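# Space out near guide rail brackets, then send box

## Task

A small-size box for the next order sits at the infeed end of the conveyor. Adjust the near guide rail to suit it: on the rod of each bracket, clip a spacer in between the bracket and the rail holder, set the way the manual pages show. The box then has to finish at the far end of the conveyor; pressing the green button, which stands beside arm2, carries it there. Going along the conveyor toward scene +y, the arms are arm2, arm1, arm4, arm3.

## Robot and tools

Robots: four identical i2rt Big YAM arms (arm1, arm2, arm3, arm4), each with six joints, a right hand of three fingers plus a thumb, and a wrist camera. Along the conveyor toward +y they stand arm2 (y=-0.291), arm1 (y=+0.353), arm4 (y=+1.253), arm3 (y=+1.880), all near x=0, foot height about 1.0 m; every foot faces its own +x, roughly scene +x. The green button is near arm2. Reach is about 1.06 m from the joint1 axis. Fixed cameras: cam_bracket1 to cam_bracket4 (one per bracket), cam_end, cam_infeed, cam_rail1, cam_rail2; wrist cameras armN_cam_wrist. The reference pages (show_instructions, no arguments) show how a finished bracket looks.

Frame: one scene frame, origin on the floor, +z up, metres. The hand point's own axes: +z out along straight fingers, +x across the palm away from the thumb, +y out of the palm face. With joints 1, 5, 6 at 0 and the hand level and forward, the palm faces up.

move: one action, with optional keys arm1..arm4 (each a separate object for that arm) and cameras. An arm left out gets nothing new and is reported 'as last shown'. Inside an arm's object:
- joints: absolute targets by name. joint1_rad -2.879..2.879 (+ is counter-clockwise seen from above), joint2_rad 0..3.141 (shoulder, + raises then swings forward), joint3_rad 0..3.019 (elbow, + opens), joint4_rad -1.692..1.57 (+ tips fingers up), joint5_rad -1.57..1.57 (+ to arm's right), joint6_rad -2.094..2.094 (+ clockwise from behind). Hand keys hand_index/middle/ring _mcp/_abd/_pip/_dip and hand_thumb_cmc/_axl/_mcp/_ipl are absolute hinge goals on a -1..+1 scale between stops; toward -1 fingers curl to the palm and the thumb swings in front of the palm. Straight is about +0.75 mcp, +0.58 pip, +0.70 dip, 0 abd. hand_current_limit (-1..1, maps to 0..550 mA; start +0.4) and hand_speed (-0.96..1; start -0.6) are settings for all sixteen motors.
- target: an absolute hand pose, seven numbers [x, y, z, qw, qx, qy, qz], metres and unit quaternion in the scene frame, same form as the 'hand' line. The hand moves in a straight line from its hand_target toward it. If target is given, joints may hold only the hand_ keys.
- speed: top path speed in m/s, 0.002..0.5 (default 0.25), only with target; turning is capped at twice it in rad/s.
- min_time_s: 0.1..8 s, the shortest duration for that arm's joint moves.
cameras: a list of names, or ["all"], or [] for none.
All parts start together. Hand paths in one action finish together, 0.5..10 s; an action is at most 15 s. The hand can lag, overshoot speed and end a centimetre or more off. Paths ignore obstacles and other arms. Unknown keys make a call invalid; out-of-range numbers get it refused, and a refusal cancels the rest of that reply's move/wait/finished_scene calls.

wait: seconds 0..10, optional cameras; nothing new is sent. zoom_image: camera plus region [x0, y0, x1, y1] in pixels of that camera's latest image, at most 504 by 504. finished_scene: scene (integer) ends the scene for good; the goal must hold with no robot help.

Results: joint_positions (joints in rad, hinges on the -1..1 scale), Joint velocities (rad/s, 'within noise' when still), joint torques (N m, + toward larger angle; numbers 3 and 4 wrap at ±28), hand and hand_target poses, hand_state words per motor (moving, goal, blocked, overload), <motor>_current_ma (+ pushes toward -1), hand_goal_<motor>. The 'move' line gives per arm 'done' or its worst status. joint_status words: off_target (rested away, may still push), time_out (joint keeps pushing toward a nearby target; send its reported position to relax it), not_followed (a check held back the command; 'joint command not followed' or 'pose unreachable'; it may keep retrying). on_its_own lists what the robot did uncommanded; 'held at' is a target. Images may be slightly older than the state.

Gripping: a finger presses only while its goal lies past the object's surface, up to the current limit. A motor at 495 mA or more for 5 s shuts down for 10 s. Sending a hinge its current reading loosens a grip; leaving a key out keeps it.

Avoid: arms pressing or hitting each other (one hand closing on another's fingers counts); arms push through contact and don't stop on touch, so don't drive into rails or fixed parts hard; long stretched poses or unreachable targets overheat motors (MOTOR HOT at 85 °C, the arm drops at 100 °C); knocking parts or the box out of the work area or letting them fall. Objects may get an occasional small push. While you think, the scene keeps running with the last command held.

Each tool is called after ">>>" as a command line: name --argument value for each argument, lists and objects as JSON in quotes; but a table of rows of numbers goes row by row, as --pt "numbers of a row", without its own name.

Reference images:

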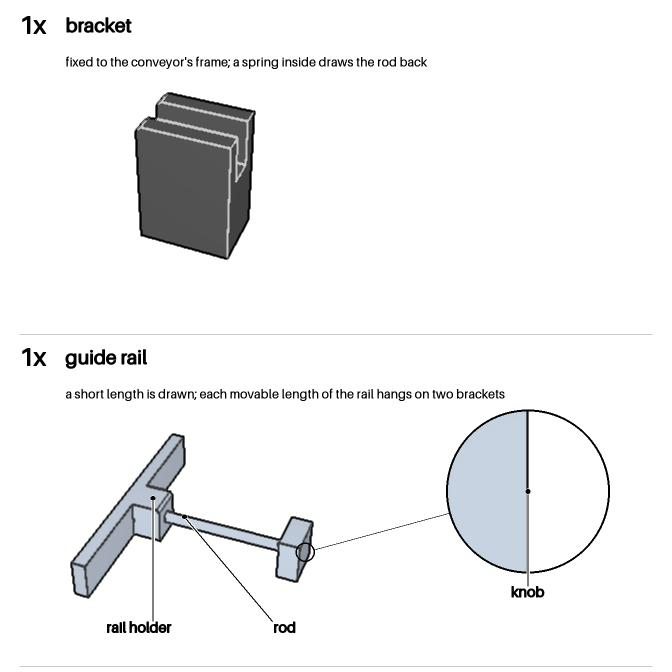

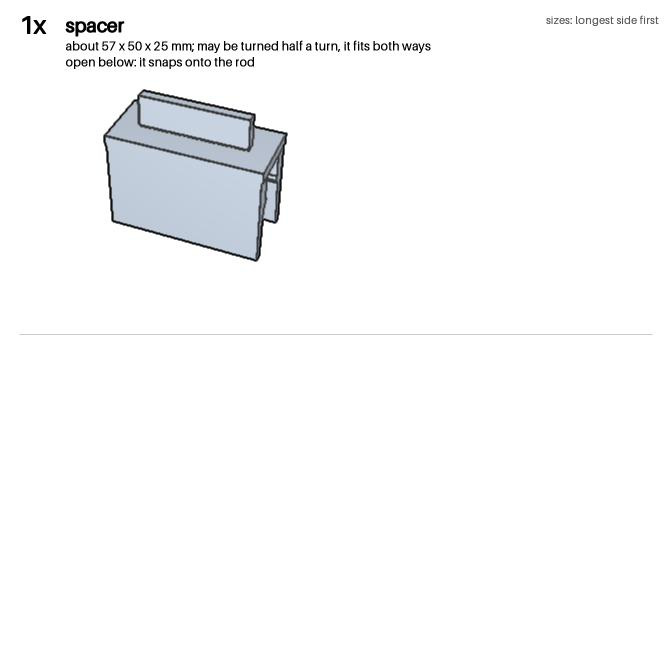

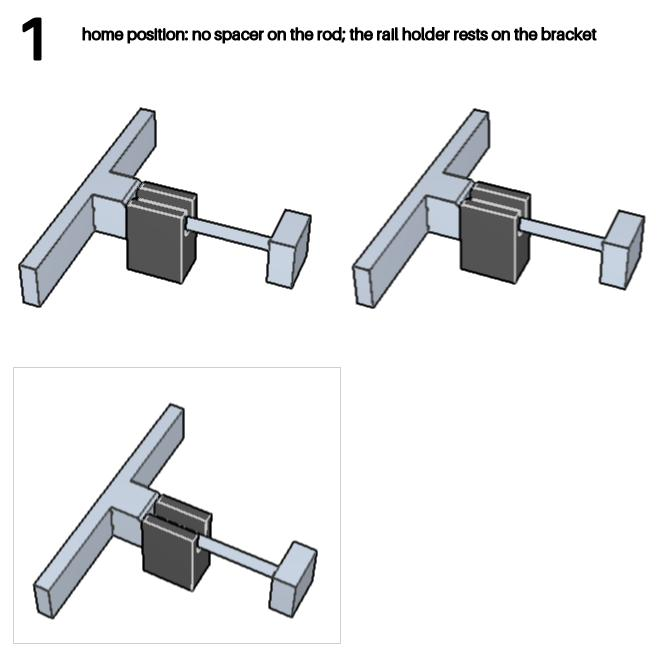

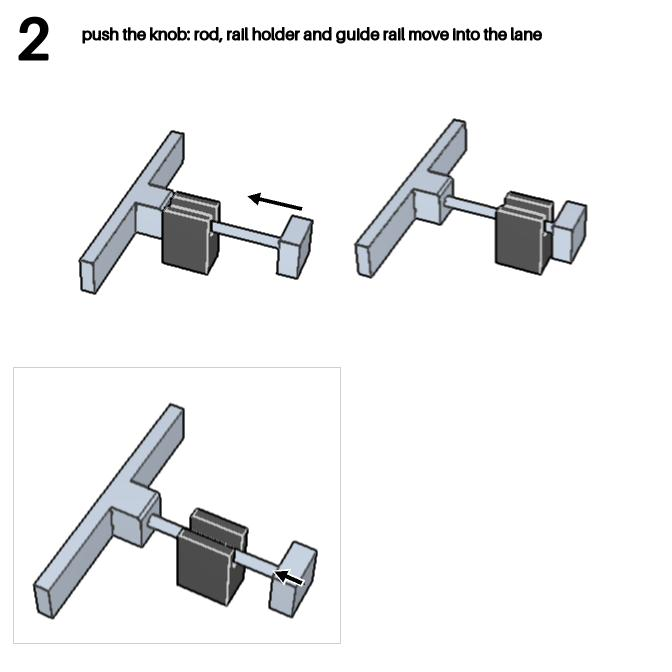

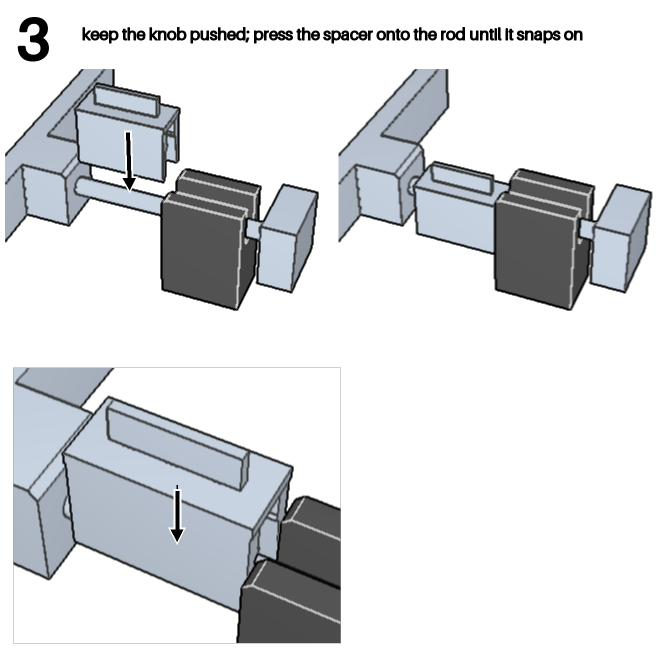

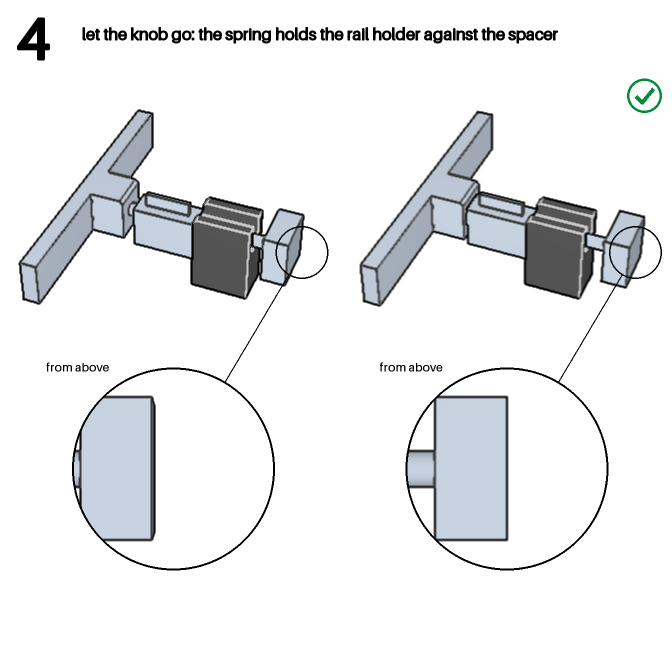

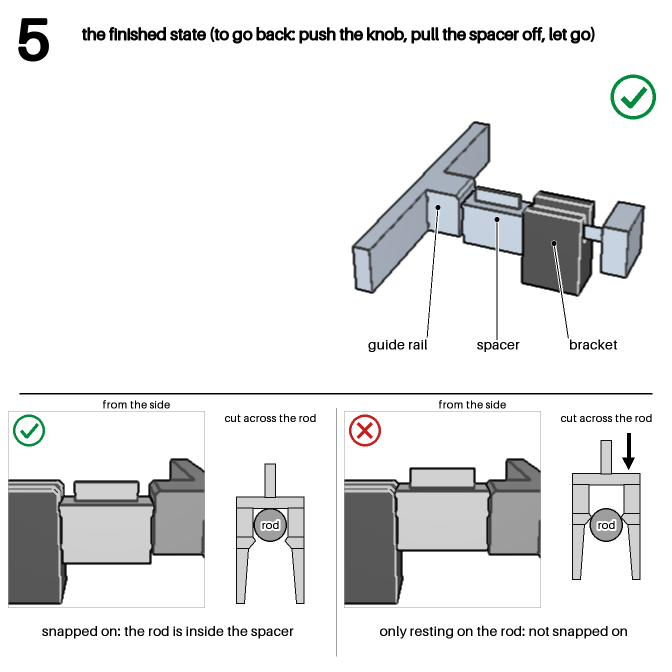

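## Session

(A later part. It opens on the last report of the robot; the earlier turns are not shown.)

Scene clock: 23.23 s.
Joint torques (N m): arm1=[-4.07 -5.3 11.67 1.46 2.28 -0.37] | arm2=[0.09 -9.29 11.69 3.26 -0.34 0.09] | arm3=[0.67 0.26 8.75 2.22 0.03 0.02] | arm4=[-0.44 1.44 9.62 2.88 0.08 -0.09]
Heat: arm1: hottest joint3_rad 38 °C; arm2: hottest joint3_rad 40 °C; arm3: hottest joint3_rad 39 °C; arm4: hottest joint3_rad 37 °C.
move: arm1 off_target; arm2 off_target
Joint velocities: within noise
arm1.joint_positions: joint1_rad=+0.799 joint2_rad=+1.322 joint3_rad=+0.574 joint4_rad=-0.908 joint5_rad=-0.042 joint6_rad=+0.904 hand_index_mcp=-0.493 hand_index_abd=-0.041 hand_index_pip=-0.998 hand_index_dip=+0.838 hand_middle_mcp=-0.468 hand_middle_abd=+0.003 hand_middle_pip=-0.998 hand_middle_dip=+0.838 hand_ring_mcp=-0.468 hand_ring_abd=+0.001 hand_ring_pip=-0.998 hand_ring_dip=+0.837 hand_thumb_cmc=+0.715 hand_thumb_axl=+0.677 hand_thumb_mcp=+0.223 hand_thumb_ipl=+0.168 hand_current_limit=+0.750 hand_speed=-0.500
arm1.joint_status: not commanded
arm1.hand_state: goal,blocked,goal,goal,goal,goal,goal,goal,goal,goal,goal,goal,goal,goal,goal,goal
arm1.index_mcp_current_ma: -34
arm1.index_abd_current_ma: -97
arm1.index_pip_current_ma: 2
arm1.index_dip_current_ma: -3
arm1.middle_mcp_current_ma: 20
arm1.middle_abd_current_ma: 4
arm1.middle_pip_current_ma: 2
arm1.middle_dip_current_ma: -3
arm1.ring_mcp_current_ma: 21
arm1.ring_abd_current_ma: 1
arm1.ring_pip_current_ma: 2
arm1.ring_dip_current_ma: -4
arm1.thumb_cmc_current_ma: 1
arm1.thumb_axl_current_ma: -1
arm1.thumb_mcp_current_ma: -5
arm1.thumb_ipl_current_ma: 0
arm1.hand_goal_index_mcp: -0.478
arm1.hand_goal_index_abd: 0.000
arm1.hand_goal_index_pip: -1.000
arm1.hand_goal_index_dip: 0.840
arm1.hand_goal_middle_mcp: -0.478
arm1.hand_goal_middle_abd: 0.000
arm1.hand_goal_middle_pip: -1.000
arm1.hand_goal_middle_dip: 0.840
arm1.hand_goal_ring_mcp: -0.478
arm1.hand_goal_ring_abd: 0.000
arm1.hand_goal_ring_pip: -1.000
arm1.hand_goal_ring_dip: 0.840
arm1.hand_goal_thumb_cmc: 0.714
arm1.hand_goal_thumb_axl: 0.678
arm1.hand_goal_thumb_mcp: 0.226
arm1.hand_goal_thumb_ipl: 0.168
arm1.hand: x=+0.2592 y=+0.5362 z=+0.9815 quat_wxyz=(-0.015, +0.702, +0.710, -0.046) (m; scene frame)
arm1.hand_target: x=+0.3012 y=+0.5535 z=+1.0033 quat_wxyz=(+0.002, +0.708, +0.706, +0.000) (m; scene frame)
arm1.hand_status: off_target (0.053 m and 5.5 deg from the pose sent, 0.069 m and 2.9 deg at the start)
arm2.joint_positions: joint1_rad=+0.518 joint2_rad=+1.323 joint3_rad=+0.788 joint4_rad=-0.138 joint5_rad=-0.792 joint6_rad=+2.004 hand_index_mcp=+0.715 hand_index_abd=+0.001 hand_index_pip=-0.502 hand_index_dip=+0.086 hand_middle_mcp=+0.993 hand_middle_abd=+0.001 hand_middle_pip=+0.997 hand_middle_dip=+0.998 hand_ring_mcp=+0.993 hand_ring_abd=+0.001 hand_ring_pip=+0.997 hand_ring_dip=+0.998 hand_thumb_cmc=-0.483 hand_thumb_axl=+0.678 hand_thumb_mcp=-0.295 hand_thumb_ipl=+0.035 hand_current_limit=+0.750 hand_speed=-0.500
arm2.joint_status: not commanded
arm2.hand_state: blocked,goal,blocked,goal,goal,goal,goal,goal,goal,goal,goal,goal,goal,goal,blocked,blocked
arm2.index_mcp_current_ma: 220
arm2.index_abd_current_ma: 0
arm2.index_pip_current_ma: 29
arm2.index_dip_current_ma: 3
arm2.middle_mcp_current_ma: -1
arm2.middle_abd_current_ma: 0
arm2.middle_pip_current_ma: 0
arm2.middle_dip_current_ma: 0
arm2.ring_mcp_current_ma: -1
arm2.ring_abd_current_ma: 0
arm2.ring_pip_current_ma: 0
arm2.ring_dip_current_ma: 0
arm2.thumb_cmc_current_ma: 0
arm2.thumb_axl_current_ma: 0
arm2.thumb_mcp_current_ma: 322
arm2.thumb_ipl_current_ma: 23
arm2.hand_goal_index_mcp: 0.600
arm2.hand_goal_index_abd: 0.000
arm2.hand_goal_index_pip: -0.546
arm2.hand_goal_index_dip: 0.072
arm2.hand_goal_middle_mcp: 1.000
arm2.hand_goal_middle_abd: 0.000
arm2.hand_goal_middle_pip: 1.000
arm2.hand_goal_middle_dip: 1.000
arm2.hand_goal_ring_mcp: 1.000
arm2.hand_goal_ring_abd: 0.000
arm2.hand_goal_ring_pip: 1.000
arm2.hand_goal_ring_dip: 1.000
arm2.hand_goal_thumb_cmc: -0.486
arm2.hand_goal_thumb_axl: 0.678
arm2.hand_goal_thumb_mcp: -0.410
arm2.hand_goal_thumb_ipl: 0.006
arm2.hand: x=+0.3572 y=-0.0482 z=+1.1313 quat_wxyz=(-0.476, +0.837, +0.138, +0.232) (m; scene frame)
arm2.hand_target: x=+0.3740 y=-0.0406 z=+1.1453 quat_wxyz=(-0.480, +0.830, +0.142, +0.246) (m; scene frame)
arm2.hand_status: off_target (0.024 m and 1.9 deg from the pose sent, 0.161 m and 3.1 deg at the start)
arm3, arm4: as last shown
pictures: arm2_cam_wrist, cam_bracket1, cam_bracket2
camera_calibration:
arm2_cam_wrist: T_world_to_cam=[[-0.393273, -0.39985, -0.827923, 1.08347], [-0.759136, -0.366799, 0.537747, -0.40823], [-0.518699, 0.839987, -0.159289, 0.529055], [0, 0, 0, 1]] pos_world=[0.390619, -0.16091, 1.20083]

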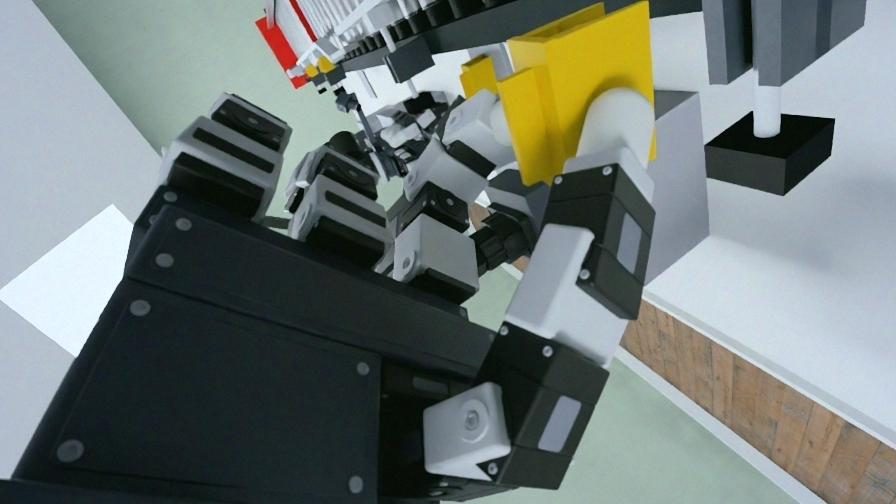

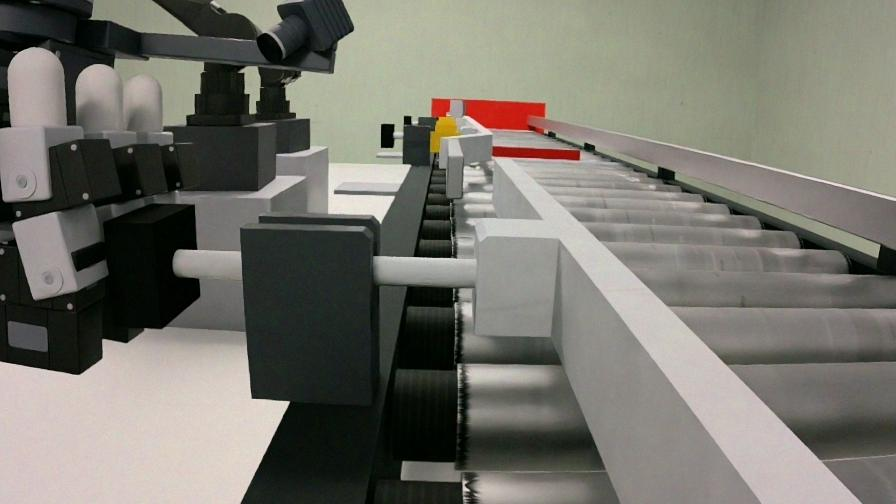

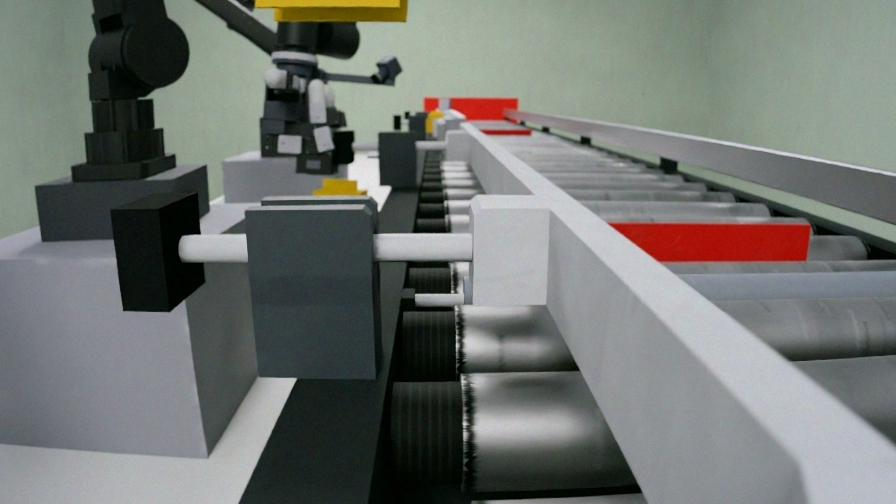

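>>> move --arm1 '{"target":[0.350,0.572,1.010,0,0.7071,0.7071,0],"speed":0.08}' --arm2 '{"target":[0.366,-0.044,1.083,0.4794,-0.8303,-0.1420,-0.2460],"speed":0.08}' --cameras '["cam_bracket1","cam_bracket2"]'

>>> zoom_image --camera "cam_bracket2" --region '[220, 40, 480, 260]'

Scene clock: 24.77 s.
Joint torques (N m): arm1=[-4.78 -6.89 14.79 2.41 2.86 -0.54] | arm2=[-0.38 -9.35 7.61 3.58 -0.38 0.05] | arm3=[1.61 0.5 8.64 2.1 0.03 0.05] | arm4=[-0.5 1.44 9.66 2.88 0.1 -0.08]
Heat: arm1: hottest joint3_rad 39 °C; arm2: hottest joint3_rad 40 °C; arm3: hottest joint3_rad 39 °C; arm4: hottest joint3_rad 37 °C.
move: arm1 off_target; arm2 done
Joint velocities: within noise
arm1.joint_positions: joint1_rad=+0.744 joint2_rad=+1.395 joint3_rad=+0.650 joint4_rad=-0.986 joint5_rad=-0.050 joint6_rad=+0.860 hand_index_mcp=-0.482 hand_index_abd=-0.046 hand_index_pip=-0.998 hand_index_dip=+0.838 hand_middle_mcp=-0.470 hand_middle_abd=+0.009 hand_middle_pip=-0.998 hand_middle_dip=+0.838 hand_ring_mcp=-0.468 hand_ring_abd=+0.001 hand_ring_pip=-0.998 hand_ring_dip=+0.837 hand_thumb_cmc=+0.715 hand_thumb_axl=+0.677 hand_thumb_mcp=+0.223 hand_thumb_ipl=+0.168 hand_current_limit=+0.750 hand_speed=-0.500
arm1.joint_status: not commanded
arm1.hand_state: goal,blocked,goal,goal,goal,goal,goal,goal,goal,goal,goal,goal,goal,goal,goal,goal
arm1.index_mcp_current_ma: -7
arm1.index_abd_current_ma: -112
arm1.index_pip_current_ma: 2
arm1.index_dip_current_ma: -3
arm1.middle_mcp_current_ma: 15
arm1.middle_abd_current_ma: 15
arm1.middle_pip_current_ma: 2
arm1.middle_dip_current_ma: -3
arm1.ring_mcp_current_ma: 21
arm1.ring_abd_current_ma: 1
arm1.ring_pip_current_ma: 2
arm1.ring_dip_current_ma: -4
arm1.thumb_cmc_current_ma: 1
arm1.thumb_axl_current_ma: -1
arm1.thumb_mcp_current_ma: -5
arm1.thumb_ipl_current_ma: 0
arm1.hand_goal_index_mcp: -0.478
arm1.hand_goal_index_abd: 0.000
arm1.hand_goal_index_pip: -1.000
arm1.hand_goal_index_dip: 0.840
arm1.hand_goal_middle_mcp: -0.478
arm1.hand_goal_middle_abd: 0.000
arm1.hand_goal_middle_pip: -1.000
arm1.hand_goal_middle_dip: 0.840
arm1.hand_goal_ring_mcp: -0.478
arm1.hand_goal_ring_abd: 0.000
arm1.hand_goal_ring_pip: -1.000
arm1.hand_goal_ring_dip: 0.840
arm1.hand_goal_thumb_cmc: 0.714
arm1.hand_goal_thumb_axl: 0.678
arm1.hand_goal_thumb_mcp: 0.226
arm1.hand_goal_thumb_ipl: 0.168
arm1.hand: x=+0.2753 y=+0.5349 z=+0.9819 quat_wxyz=(-0.019, +0.705, +0.704, -0.083) (m; scene frame)
arm1.hand_target: x=+0.3412 y=+0.5662 z=+1.0188 quat_wxyz=(+0.005, +0.709, +0.705, -0.001) (m; scene frame)
arm1.hand_status: off_target (0.088 m and 9.7 deg from the pose sent, 0.102 m and 5.5 deg at the start)
arm2.joint_positions: joint1_rad=+0.518 joint2_rad=+1.415 joint3_rad=+0.722 joint4_rad=+0.061 joint5_rad=-0.792 joint6_rad=+2.004 hand_index_mcp=+0.715 hand_index_abd=+0.001 hand_index_pip=-0.502 hand_index_dip=+0.086 hand_middle_mcp=+0.993 hand_middle_abd=+0.001 hand_middle_pip=+0.997 hand_middle_dip=+0.998 hand_ring_mcp=+0.993 hand_ring_abd=+0.001 hand_ring_pip=+0.997 hand_ring_dip=+0.998 hand_thumb_cmc=-0.483 hand_thumb_axl=+0.678 hand_thumb_mcp=-0.295 hand_thumb_ipl=+0.035 hand_current_limit=+0.750 hand_speed=-0.500
arm2.joint_status: not commanded
arm2.hand_state: blocked,goal,blocked,goal,goal,goal,goal,goal,goal,goal,goal,goal,goal,goal,blocked,blocked
arm2.index_mcp_current_ma: 220
arm2.index_abd_current_ma: 0
arm2.index_pip_current_ma: 29
arm2.index_dip_current_ma: 3
arm2.middle_mcp_current_ma: -1
arm2.middle_abd_current_ma: 0
arm2.middle_pip_current_ma: 0
arm2.middle_dip_current_ma: 0
arm2.ring_mcp_current_ma: -1
arm2.ring_abd_current_ma: 0
arm2.ring_pip_current_ma: 0
arm2.ring_dip_current_ma: 0
arm2.thumb_cmc_current_ma: 0
arm2.thumb_axl_current_ma: 0
arm2.thumb_mcp_current_ma: 322
arm2.thumb_ipl_current_ma: 23
arm2.hand_goal_index_mcp: 0.600
arm2.hand_goal_index_abd: 0.000
arm2.hand_goal_index_pip: -0.546
arm2.hand_goal_index_dip: 0.072
arm2.hand_goal_middle_mcp: 1.000
arm2.hand_goal_middle_abd: 0.000
arm2.hand_goal_middle_pip: 1.000
arm2.hand_goal_middle_dip: 1.000
arm2.hand_goal_ring_mcp: 1.000
arm2.hand_goal_ring_abd: 0.000
arm2.hand_goal_ring_pip: 1.000
arm2.hand_goal_ring_dip: 1.000
arm2.hand_goal_thumb_cmc: -0.486
arm2.hand_goal_thumb_axl: 0.678
arm2.hand_goal_thumb_mcp: -0.410
arm2.hand_goal_thumb_ipl: 0.006
arm2.hand: x=+0.3646 y=-0.0453 z=+1.0886 quat_wxyz=(-0.479, +0.829, +0.145, +0.248) (m; scene frame)
arm2.hand_target: x=+0.3659 y=-0.0441 z=+1.0831 quat_wxyz=(-0.479, +0.830, +0.142, +0.246) (m; scene frame)
arm2.hand_status: done (0.006 m and 0.4 deg from the pose sent, 0.049 m and 1.9 deg at the start)
arm3, arm4: as last shown
pictures: cam_bracket1, cam_bracket2

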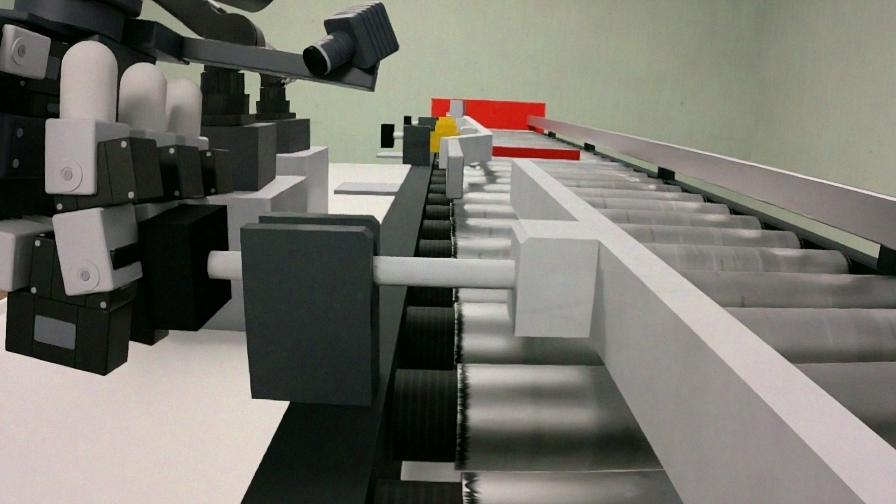

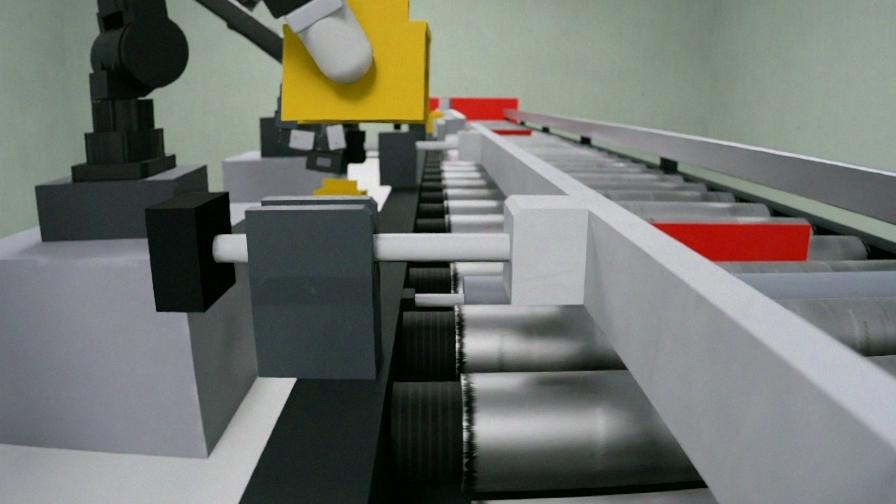

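Scaled by 1.938 from the camera's 896x504 image, which has a finer 1280x720 frame.

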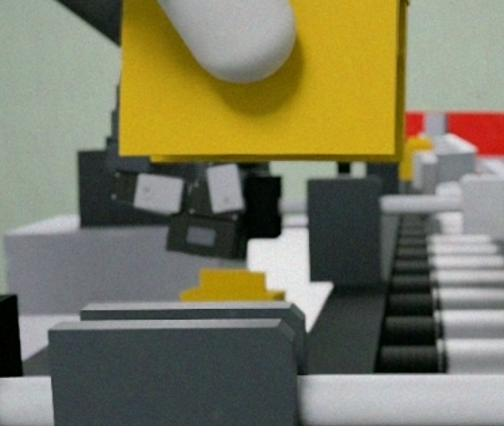

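>>> move --arm1 '{"target":[0.385,0.575,1.010,0.0616,0.7044,0.7044,0.0616],"speed":0.08}' --arm2 '{"target":[0.364,-0.043,1.056,0.4794,-0.8303,-0.1420,-0.2460],"speed":0.05}' --cameras '["cam_bracket1","cam_bracket2","arm2_cam_wrist"]'

>>> zoom_image --camera "cam_bracket2" --region '[220, 80, 460, 280]'

Scene clock: 26.67 s.
Joint torques (N m): arm1=[-5.01 -7.77 11.78 6.13 5.12 -0.51] | arm2=[0.79 -10.29 6.94 3.54 -0.3 0.13] | arm3=[-0.03 1.44 8.66 2.11 0.05 0.01] | arm4=[-0.5 1.49 9.61 2.86 0.1 -0.08]
Heat: arm1: hottest joint3_rad 39 °C; arm2: hottest joint3_rad 40 °C; arm3: hottest joint3_rad 39 °C; arm4: hottest joint3_rad 37 °C.
move: arm1 off_target; arm2 done
Joint velocities: within noise
arm1.joint_positions: joint1_rad=+0.767 joint2_rad=+1.397 joint3_rad=+0.629 joint4_rad=-0.924 joint5_rad=+0.030 joint6_rad=+0.878 hand_index_mcp=-0.495 hand_index_abd=-0.049 hand_index_pip=-0.996 hand_index_dip=+0.838 hand_middle_mcp=-0.489 hand_middle_abd=+0.017 hand_middle_pip=-0.995 hand_middle_dip=+0.838 hand_ring_mcp=-0.468 hand_ring_abd=+0.001 hand_ring_pip=-0.998 hand_ring_dip=+0.837 hand_thumb_cmc=+0.715 hand_thumb_axl=+0.677 hand_thumb_mcp=+0.223 hand_thumb_ipl=+0.168 hand_current_limit=+0.750 hand_speed=-0.500
arm1.joint_status: not commanded
arm1.hand_state: goal,blocked,goal,goal,goal,goal,goal,goal,goal,goal,goal,goal,goal,goal,goal,goal
arm1.index_mcp_current_ma: -41
arm1.index_abd_current_ma: -123
arm1.index_pip_current_ma: 5
arm1.index_dip_current_ma: -3
arm1.middle_mcp_current_ma: -22
arm1.middle_abd_current_ma: 32
arm1.middle_pip_current_ma: 8
arm1.middle_dip_current_ma: -3
arm1.ring_mcp_current_ma: 21
arm1.ring_abd_current_ma: 1
arm1.ring_pip_current_ma: 2
arm1.ring_dip_current_ma: -4
arm1.thumb_cmc_current_ma: 1
arm1.thumb_axl_current_ma: -1
arm1.thumb_mcp_current_ma: -5
arm1.thumb_ipl_current_ma: 0
arm1.hand_goal_index_mcp: -0.478
arm1.hand_goal_index_abd: 0.000
arm1.hand_goal_index_pip: -1.000
arm1.hand_goal_index_dip: 0.840
arm1.hand_goal_middle_mcp: -0.478
arm1.hand_goal_middle_abd: 0.000
arm1.hand_goal_middle_pip: -1.000
arm1.hand_goal_middle_dip: 0.840
arm1.hand_goal_ring_mcp: -0.478
arm1.hand_goal_ring_abd: 0.000
arm1.hand_goal_ring_pip: -1.000
arm1.hand_goal_ring_dip: 0.840
arm1.hand_goal_thumb_cmc: 0.714
arm1.hand_goal_thumb_axl: 0.678
arm1.hand_goal_thumb_mcp: 0.226
arm1.hand_goal_thumb_ipl: 0.168
arm1.hand: x=+0.2849 y=+0.5346 z=+0.9821 quat_wxyz=(+0.021, +0.703, +0.709, -0.059) (m; scene frame)
arm1.hand_target: x=+0.3595 y=+0.5633 z=+1.0229 quat_wxyz=(+0.067, +0.710, +0.699, +0.056) (m; scene frame)
arm1.hand_status: off_target (0.111 m and 14.7 deg from the pose sent, 0.120 m and 18.9 deg at the start; pose on its path clipped on 26 of 49 steps)
arm2.joint_positions: joint1_rad=+0.518 joint2_rad=+1.469 joint3_rad=+0.691 joint4_rad=+0.155 joint5_rad=-0.789 joint6_rad=+2.006 hand_index_mcp=+0.715 hand_index_abd=+0.001 hand_index_pip=-0.502 hand_index_dip=+0.086 hand_middle_mcp=+0.993 hand_middle_abd=+0.001 hand_middle_pip=+0.997 hand_middle_dip=+0.998 hand_ring_mcp=+0.993 hand_ring_abd=+0.001 hand_ring_pip=+0.997 hand_ring_dip=+0.998 hand_thumb_cmc=-0.483 hand_thumb_axl=+0.678 hand_thumb_mcp=-0.295 hand_thumb_ipl=+0.035 hand_current_limit=+0.750 hand_speed=-0.500
arm2.joint_status: not commanded
arm2.hand_state: blocked,goal,blocked,goal,goal,goal,goal,goal,goal,goal,goal,goal,goal,goal,blocked,blocked
arm2.index_mcp_current_ma: 220
arm2.index_abd_current_ma: 0
arm2.index_pip_current_ma: 29
arm2.index_dip_current_ma: 3
arm2.middle_mcp_current_ma: -1
arm2.middle_abd_current_ma: 0
arm2.middle_pip_current_ma: 0
arm2.middle_dip_current_ma: 0
arm2.ring_mcp_current_ma: -1
arm2.ring_abd_current_ma: 0
arm2.ring_pip_current_ma: 0
arm2.ring_dip_current_ma: 0
arm2.thumb_cmc_current_ma: 0
arm2.thumb_axl_current_ma: 0
arm2.thumb_mcp_current_ma: 322
arm2.thumb_ipl_current_ma: 23
arm2.hand_goal_index_mcp: 0.600
arm2.hand_goal_index_abd: 0.000
arm2.hand_goal_index_pip: -0.546
arm2.hand_goal_index_dip: 0.072
arm2.hand_goal_middle_mcp: 1.000
arm2.hand_goal_middle_abd: 0.000
arm2.hand_goal_middle_pip: 1.000
arm2.hand_goal_middle_dip: 1.000
arm2.hand_goal_ring_mcp: 1.000
arm2.hand_goal_ring_abd: 0.000
arm2.hand_goal_ring_pip: 1.000
arm2.hand_goal_ring_dip: 1.000
arm2.hand_goal_thumb_cmc: -0.486
arm2.hand_goal_thumb_axl: 0.678
arm2.hand_goal_thumb_mcp: -0.410
arm2.hand_goal_thumb_ipl: 0.006
arm2.hand: x=+0.3654 y=-0.0454 z=+1.0650 quat_wxyz=(-0.479, +0.828, +0.145, +0.252) (m; scene frame)
arm2.hand_target: x=+0.3639 y=-0.0432 z=+1.0562 quat_wxyz=(-0.479, +0.830, +0.142, +0.246) (m; scene frame)
arm2.hand_status: done (0.009 m and 0.8 deg from the pose sent, 0.033 m and 0.4 deg at the start)
arm3, arm4: as last shown
pictures: arm2_cam_wrist, cam_bracket1, cam_bracket2
camera_calibration:
arm2_cam_wrist: T_world_to_cam=[[-0.357831, -0.384672, -0.850873, 1.04511], [-0.783251, -0.372466, 0.497782, -0.314157], [-0.508404, 0.844569, -0.168015, 0.526109], [0, 0, 0, 1]] pos_world=[0.395384, -0.159323, 1.13403]

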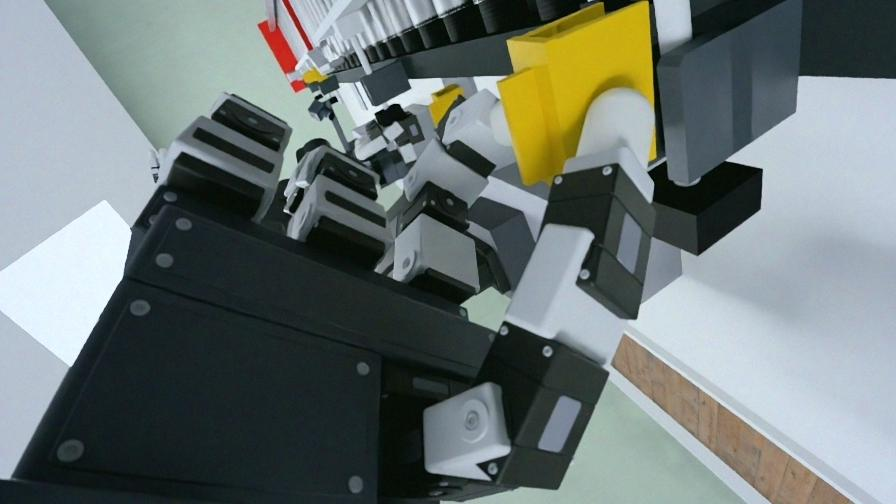

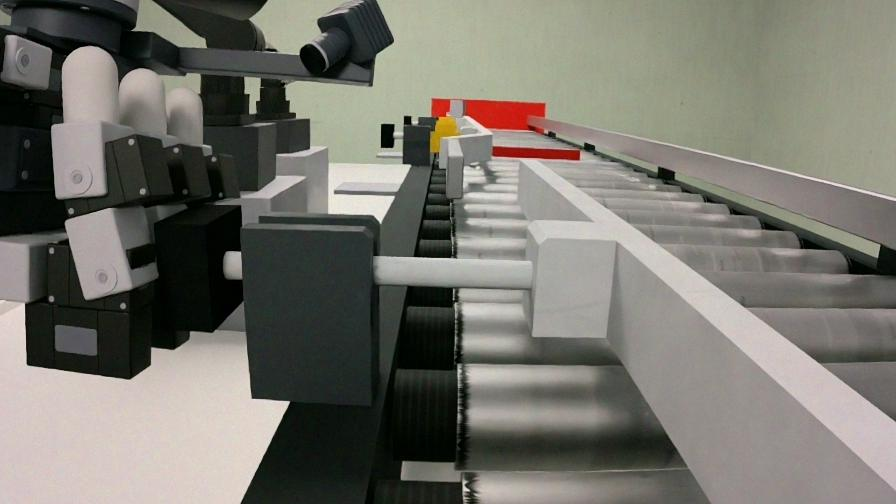

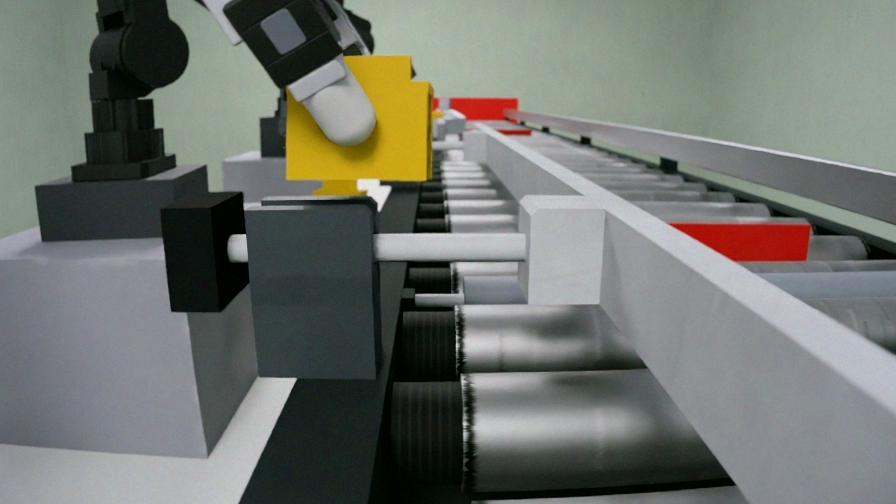

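Scaled by 2.100 from the camera's 896x504 image, which has a finer 1280x720 frame.

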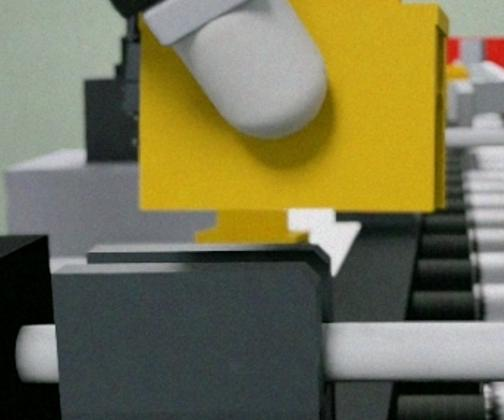

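>>> zoom_image --camera "cam_bracket2" --region '[240, 160, 400, 260]'

>>> zoom_image --camera "cam_bracket2" --region '[280, 100, 440, 200]'

Scaled by 3.150 from the camera's 896x504 image, which has a finer 1280x720 frame.

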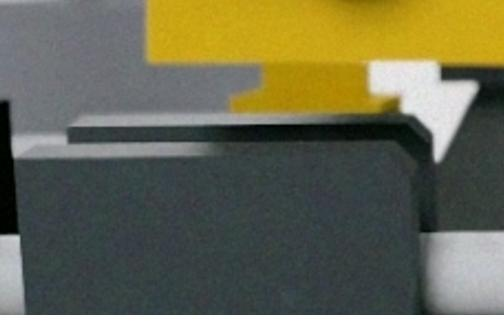

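Scaled by 3.150 from the camera's 896x504 image, which has a finer 1280x720 frame.

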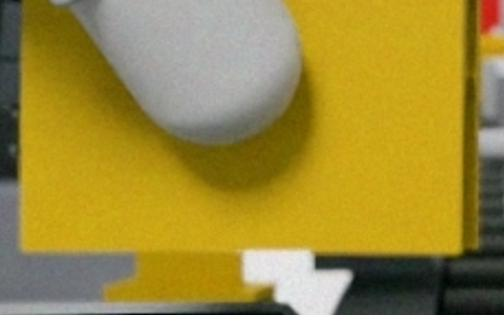

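>>> move --arm2 '{"target":[0.364,-0.043,1.052,0.4857,-0.8263,-0.1637,-0.2334],"speed":0.05}' --cameras '["cam_bracket2"]'

>>> zoom_image --camera "cam_bracket2" --region '[240, 80, 480, 280]'

>>> move --arm2 '{"target":[0.363,-0.043,1.038,0.4857,-0.8263,-0.1637,-0.2334],"speed":0.04}' --cameras '["cam_bracket2"]'

>>> zoom_image --camera "cam_bracket2" --region '[240, 80, 480, 280]'

Scene clock: 37.17 s.
Joint torques (N m): arm1=[-5.07 -7.88 11.79 6.13 5.12 -0.52] | arm2=[-0.91 -9.93 8.02 2.18 -0.66 -0.08] | arm3=[0.73 0.67 8.7 2.06 -0.03 -0.08] | arm4=[-0.5 1.49 9.59 2.86 0.09 -0.08]
Heat: arm1: hottest joint5_rad 47 °C; arm2: hottest joint3_rad 41 °C; arm3: hottest joint3_rad 40 °C; arm4: hottest joint3_rad 37 °C.
move: arm2 done
Joint velocities: within noise
arm1, arm3, arm4: as last shown
arm2.joint_positions: joint1_rad=+0.518 joint2_rad=+1.487 joint3_rad=+0.691 joint4_rad=+0.142 joint5_rad=-0.834 joint6_rad=+1.968 hand_index_mcp=+0.715 hand_index_abd=+0.001 hand_index_pip=-0.502 hand_index_dip=+0.086 hand_middle_mcp=+0.993 hand_middle_abd=+0.001 hand_middle_pip=+0.997 hand_middle_dip=+0.998 hand_ring_mcp=+0.993 hand_ring_abd=+0.001 hand_ring_pip=+0.997 hand_ring_dip=+0.998 hand_thumb_cmc=-0.483 hand_thumb_axl=+0.678 hand_thumb_mcp=-0.295 hand_thumb_ipl=+0.035 hand_current_limit=+0.750 hand_speed=-0.500
arm2.joint_status: not commanded
arm2.hand_state: blocked,goal,blocked,goal,goal,goal,goal,goal,goal,goal,goal,goal,goal,goal,blocked,blocked
arm2.index_mcp_current_ma: 220
arm2.index_abd_current_ma: 0
arm2.index_pip_current_ma: 29
arm2.index_dip_current_ma: 3
arm2.middle_mcp_current_ma: -1
arm2.middle_abd_current_ma: 0
arm2.middle_pip_current_ma: 0
arm2.middle_dip_current_ma: 0
arm2.ring_mcp_current_ma: -1
arm2.ring_abd_current_ma: 0
arm2.ring_pip_current_ma: 0
arm2.ring_dip_current_ma: 0
arm2.thumb_cmc_current_ma: 0
arm2.thumb_axl_current_ma: 0
arm2.thumb_mcp_current_ma: 322
arm2.thumb_ipl_current_ma: 23
arm2.hand_goal_index_mcp: 0.600
arm2.hand_goal_index_abd: 0.000
arm2.hand_goal_index_pip: -0.546
arm2.hand_goal_index_dip: 0.072
arm2.hand_goal_middle_mcp: 1.000
arm2.hand_goal_middle_abd: 0.000
arm2.hand_goal_middle_pip: 1.000
arm2.hand_goal_middle_dip: 1.000
arm2.hand_goal_ring_mcp: 1.000
arm2.hand_goal_ring_abd: 0.000
arm2.hand_goal_ring_pip: 1.000
arm2.hand_goal_ring_dip: 1.000
arm2.hand_goal_thumb_cmc: -0.486
arm2.hand_goal_thumb_axl: 0.678
arm2.hand_goal_thumb_mcp: -0.410
arm2.hand_goal_thumb_ipl: 0.006
arm2.hand: x=+0.3594 y=-0.0409 z=+1.0581 quat_wxyz=(-0.488, +0.823, +0.165, +0.237) (m; scene frame)
arm2.hand_target: x=+0.3639 y=-0.0431 z=+1.0522 quat_wxyz=(-0.486, +0.826, +0.164, +0.234) (m; scene frame)
arm2.hand_status: done (0.008 m and 0.7 deg from the pose sent, 0.013 m and 3.1 deg at the start)
pictures: cam_bracket2

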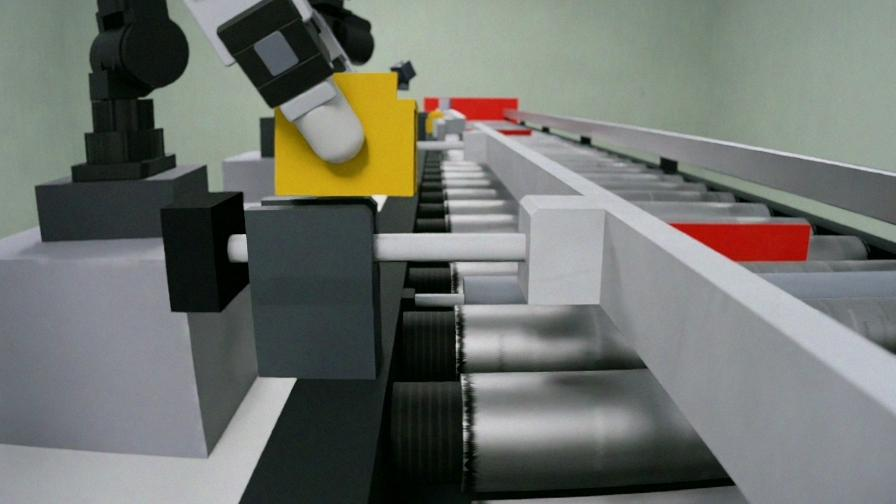

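Scaled by 2.100 from the camera's 896x504 image, which has a finer 1280x720 frame.

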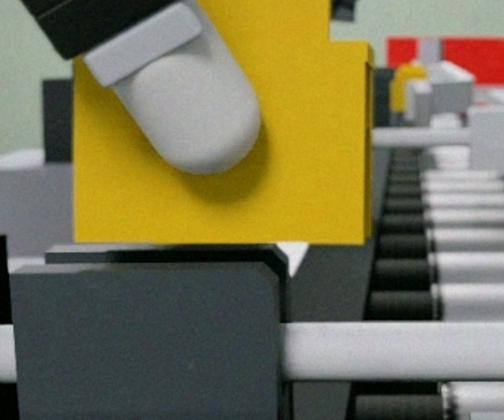

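Scene clock: 38.13 s.
Joint torques (N m): arm1=[-5.01 -7.77 11.77 6.15 5.12 -0.51] | arm2=[-1.61 -9.29 6.8 2.96 -0.46 -0.13] | arm3=[0.32 0.85 8.76 2.04 -0.01 -0.06] | arm4=[-0.67 1.55 9.63 2.89 0.1 -0.1]
Heat: arm1: hottest joint5_rad 47 °C; arm2: hottest joint3_rad 41 °C; arm3: hottest joint3_rad 40 °C; arm4: hottest joint3_rad 37 °C.
move: arm2 off_target
Joint velocities: within noise
arm1, arm3, arm4: as last shown
arm2.joint_positions: joint1_rad=+0.518 joint2_rad=+1.504 joint3_rad=+0.691 joint4_rad=+0.170 joint5_rad=-0.838 joint6_rad=+1.967 hand_index_mcp=+0.715 hand_index_abd=+0.001 hand_index_pip=-0.502 hand_index_dip=+0.080 hand_middle_mcp=+0.993 hand_middle_abd=+0.001 hand_middle_pip=+0.997 hand_middle_dip=+0.998 hand_ring_mcp=+0.993 hand_ring_abd=+0.001 hand_ring_pip=+0.997 hand_ring_dip=+0.998 hand_thumb_cmc=-0.485 hand_thumb_axl=+0.678 hand_thumb_mcp=-0.295 hand_thumb_ipl=+0.035 hand_current_limit=+0.750 hand_speed=-0.500
arm2.joint_status: not commanded
arm2.hand_state: blocked,goal,blocked,goal,goal,goal,goal,goal,goal,goal,goal,goal,goal,goal,blocked,blocked
arm2.index_mcp_current_ma: 220
arm2.index_abd_current_ma: 0
arm2.index_pip_current_ma: 29
arm2.index_dip_current_ma: 1
arm2.middle_mcp_current_ma: -1
arm2.middle_abd_current_ma: 0
arm2.middle_pip_current_ma: 0
arm2.middle_dip_current_ma: 0
arm2.ring_mcp_current_ma: -1
arm2.ring_abd_current_ma: 0
arm2.ring_pip_current_ma: 0
arm2.ring_dip_current_ma: 0
arm2.thumb_cmc_current_ma: 0
arm2.thumb_axl_current_ma: 0
arm2.thumb_mcp_current_ma: 322
arm2.thumb_ipl_current_ma: 23
arm2.hand_goal_index_mcp: 0.600
arm2.hand_goal_index_abd: 0.000
arm2.hand_goal_index_pip: -0.546
arm2.hand_goal_index_dip: 0.072
arm2.hand_goal_middle_mcp: 1.000
arm2.hand_goal_middle_abd: 0.000
arm2.hand_goal_middle_pip: 1.000
arm2.hand_goal_middle_dip: 1.000
arm2.hand_goal_ring_mcp: 1.000
arm2.hand_goal_ring_abd: 0.000
arm2.hand_goal_ring_pip: 1.000
arm2.hand_goal_ring_dip: 1.000
arm2.hand_goal_thumb_cmc: -0.486
arm2.hand_goal_thumb_axl: 0.678
arm2.hand_goal_thumb_mcp: -0.410
arm2.hand_goal_thumb_ipl: 0.006
arm2.hand: x=+0.3627 y=-0.0390 z=+1.0548 quat_wxyz=(-0.490, +0.820, +0.168, +0.241) (m; scene frame)
arm2.hand_target: x=+0.3625 y=-0.0433 z=+1.0386 quat_wxyz=(-0.486, +0.826, +0.164, +0.234) (m; scene frame)
arm2.hand_status: off_target (0.017 m and 1.3 deg from the pose sent, 0.020 m and 0.6 deg at the start)
pictures: cam_bracket2

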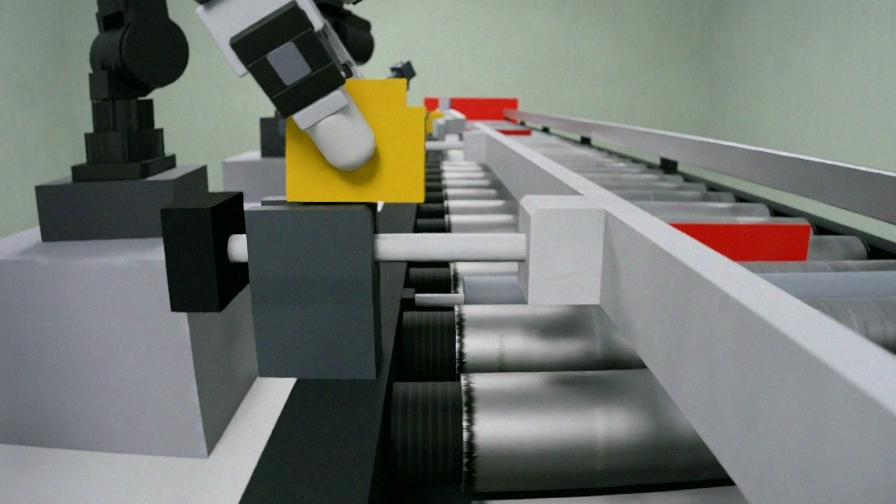

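Scaled by 2.100 from the camera's 896x504 image, which has a finer 1280x720 frame.

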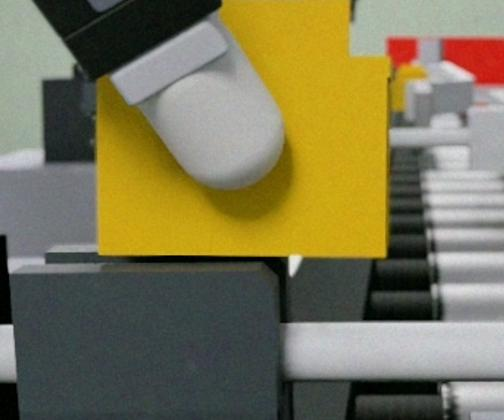

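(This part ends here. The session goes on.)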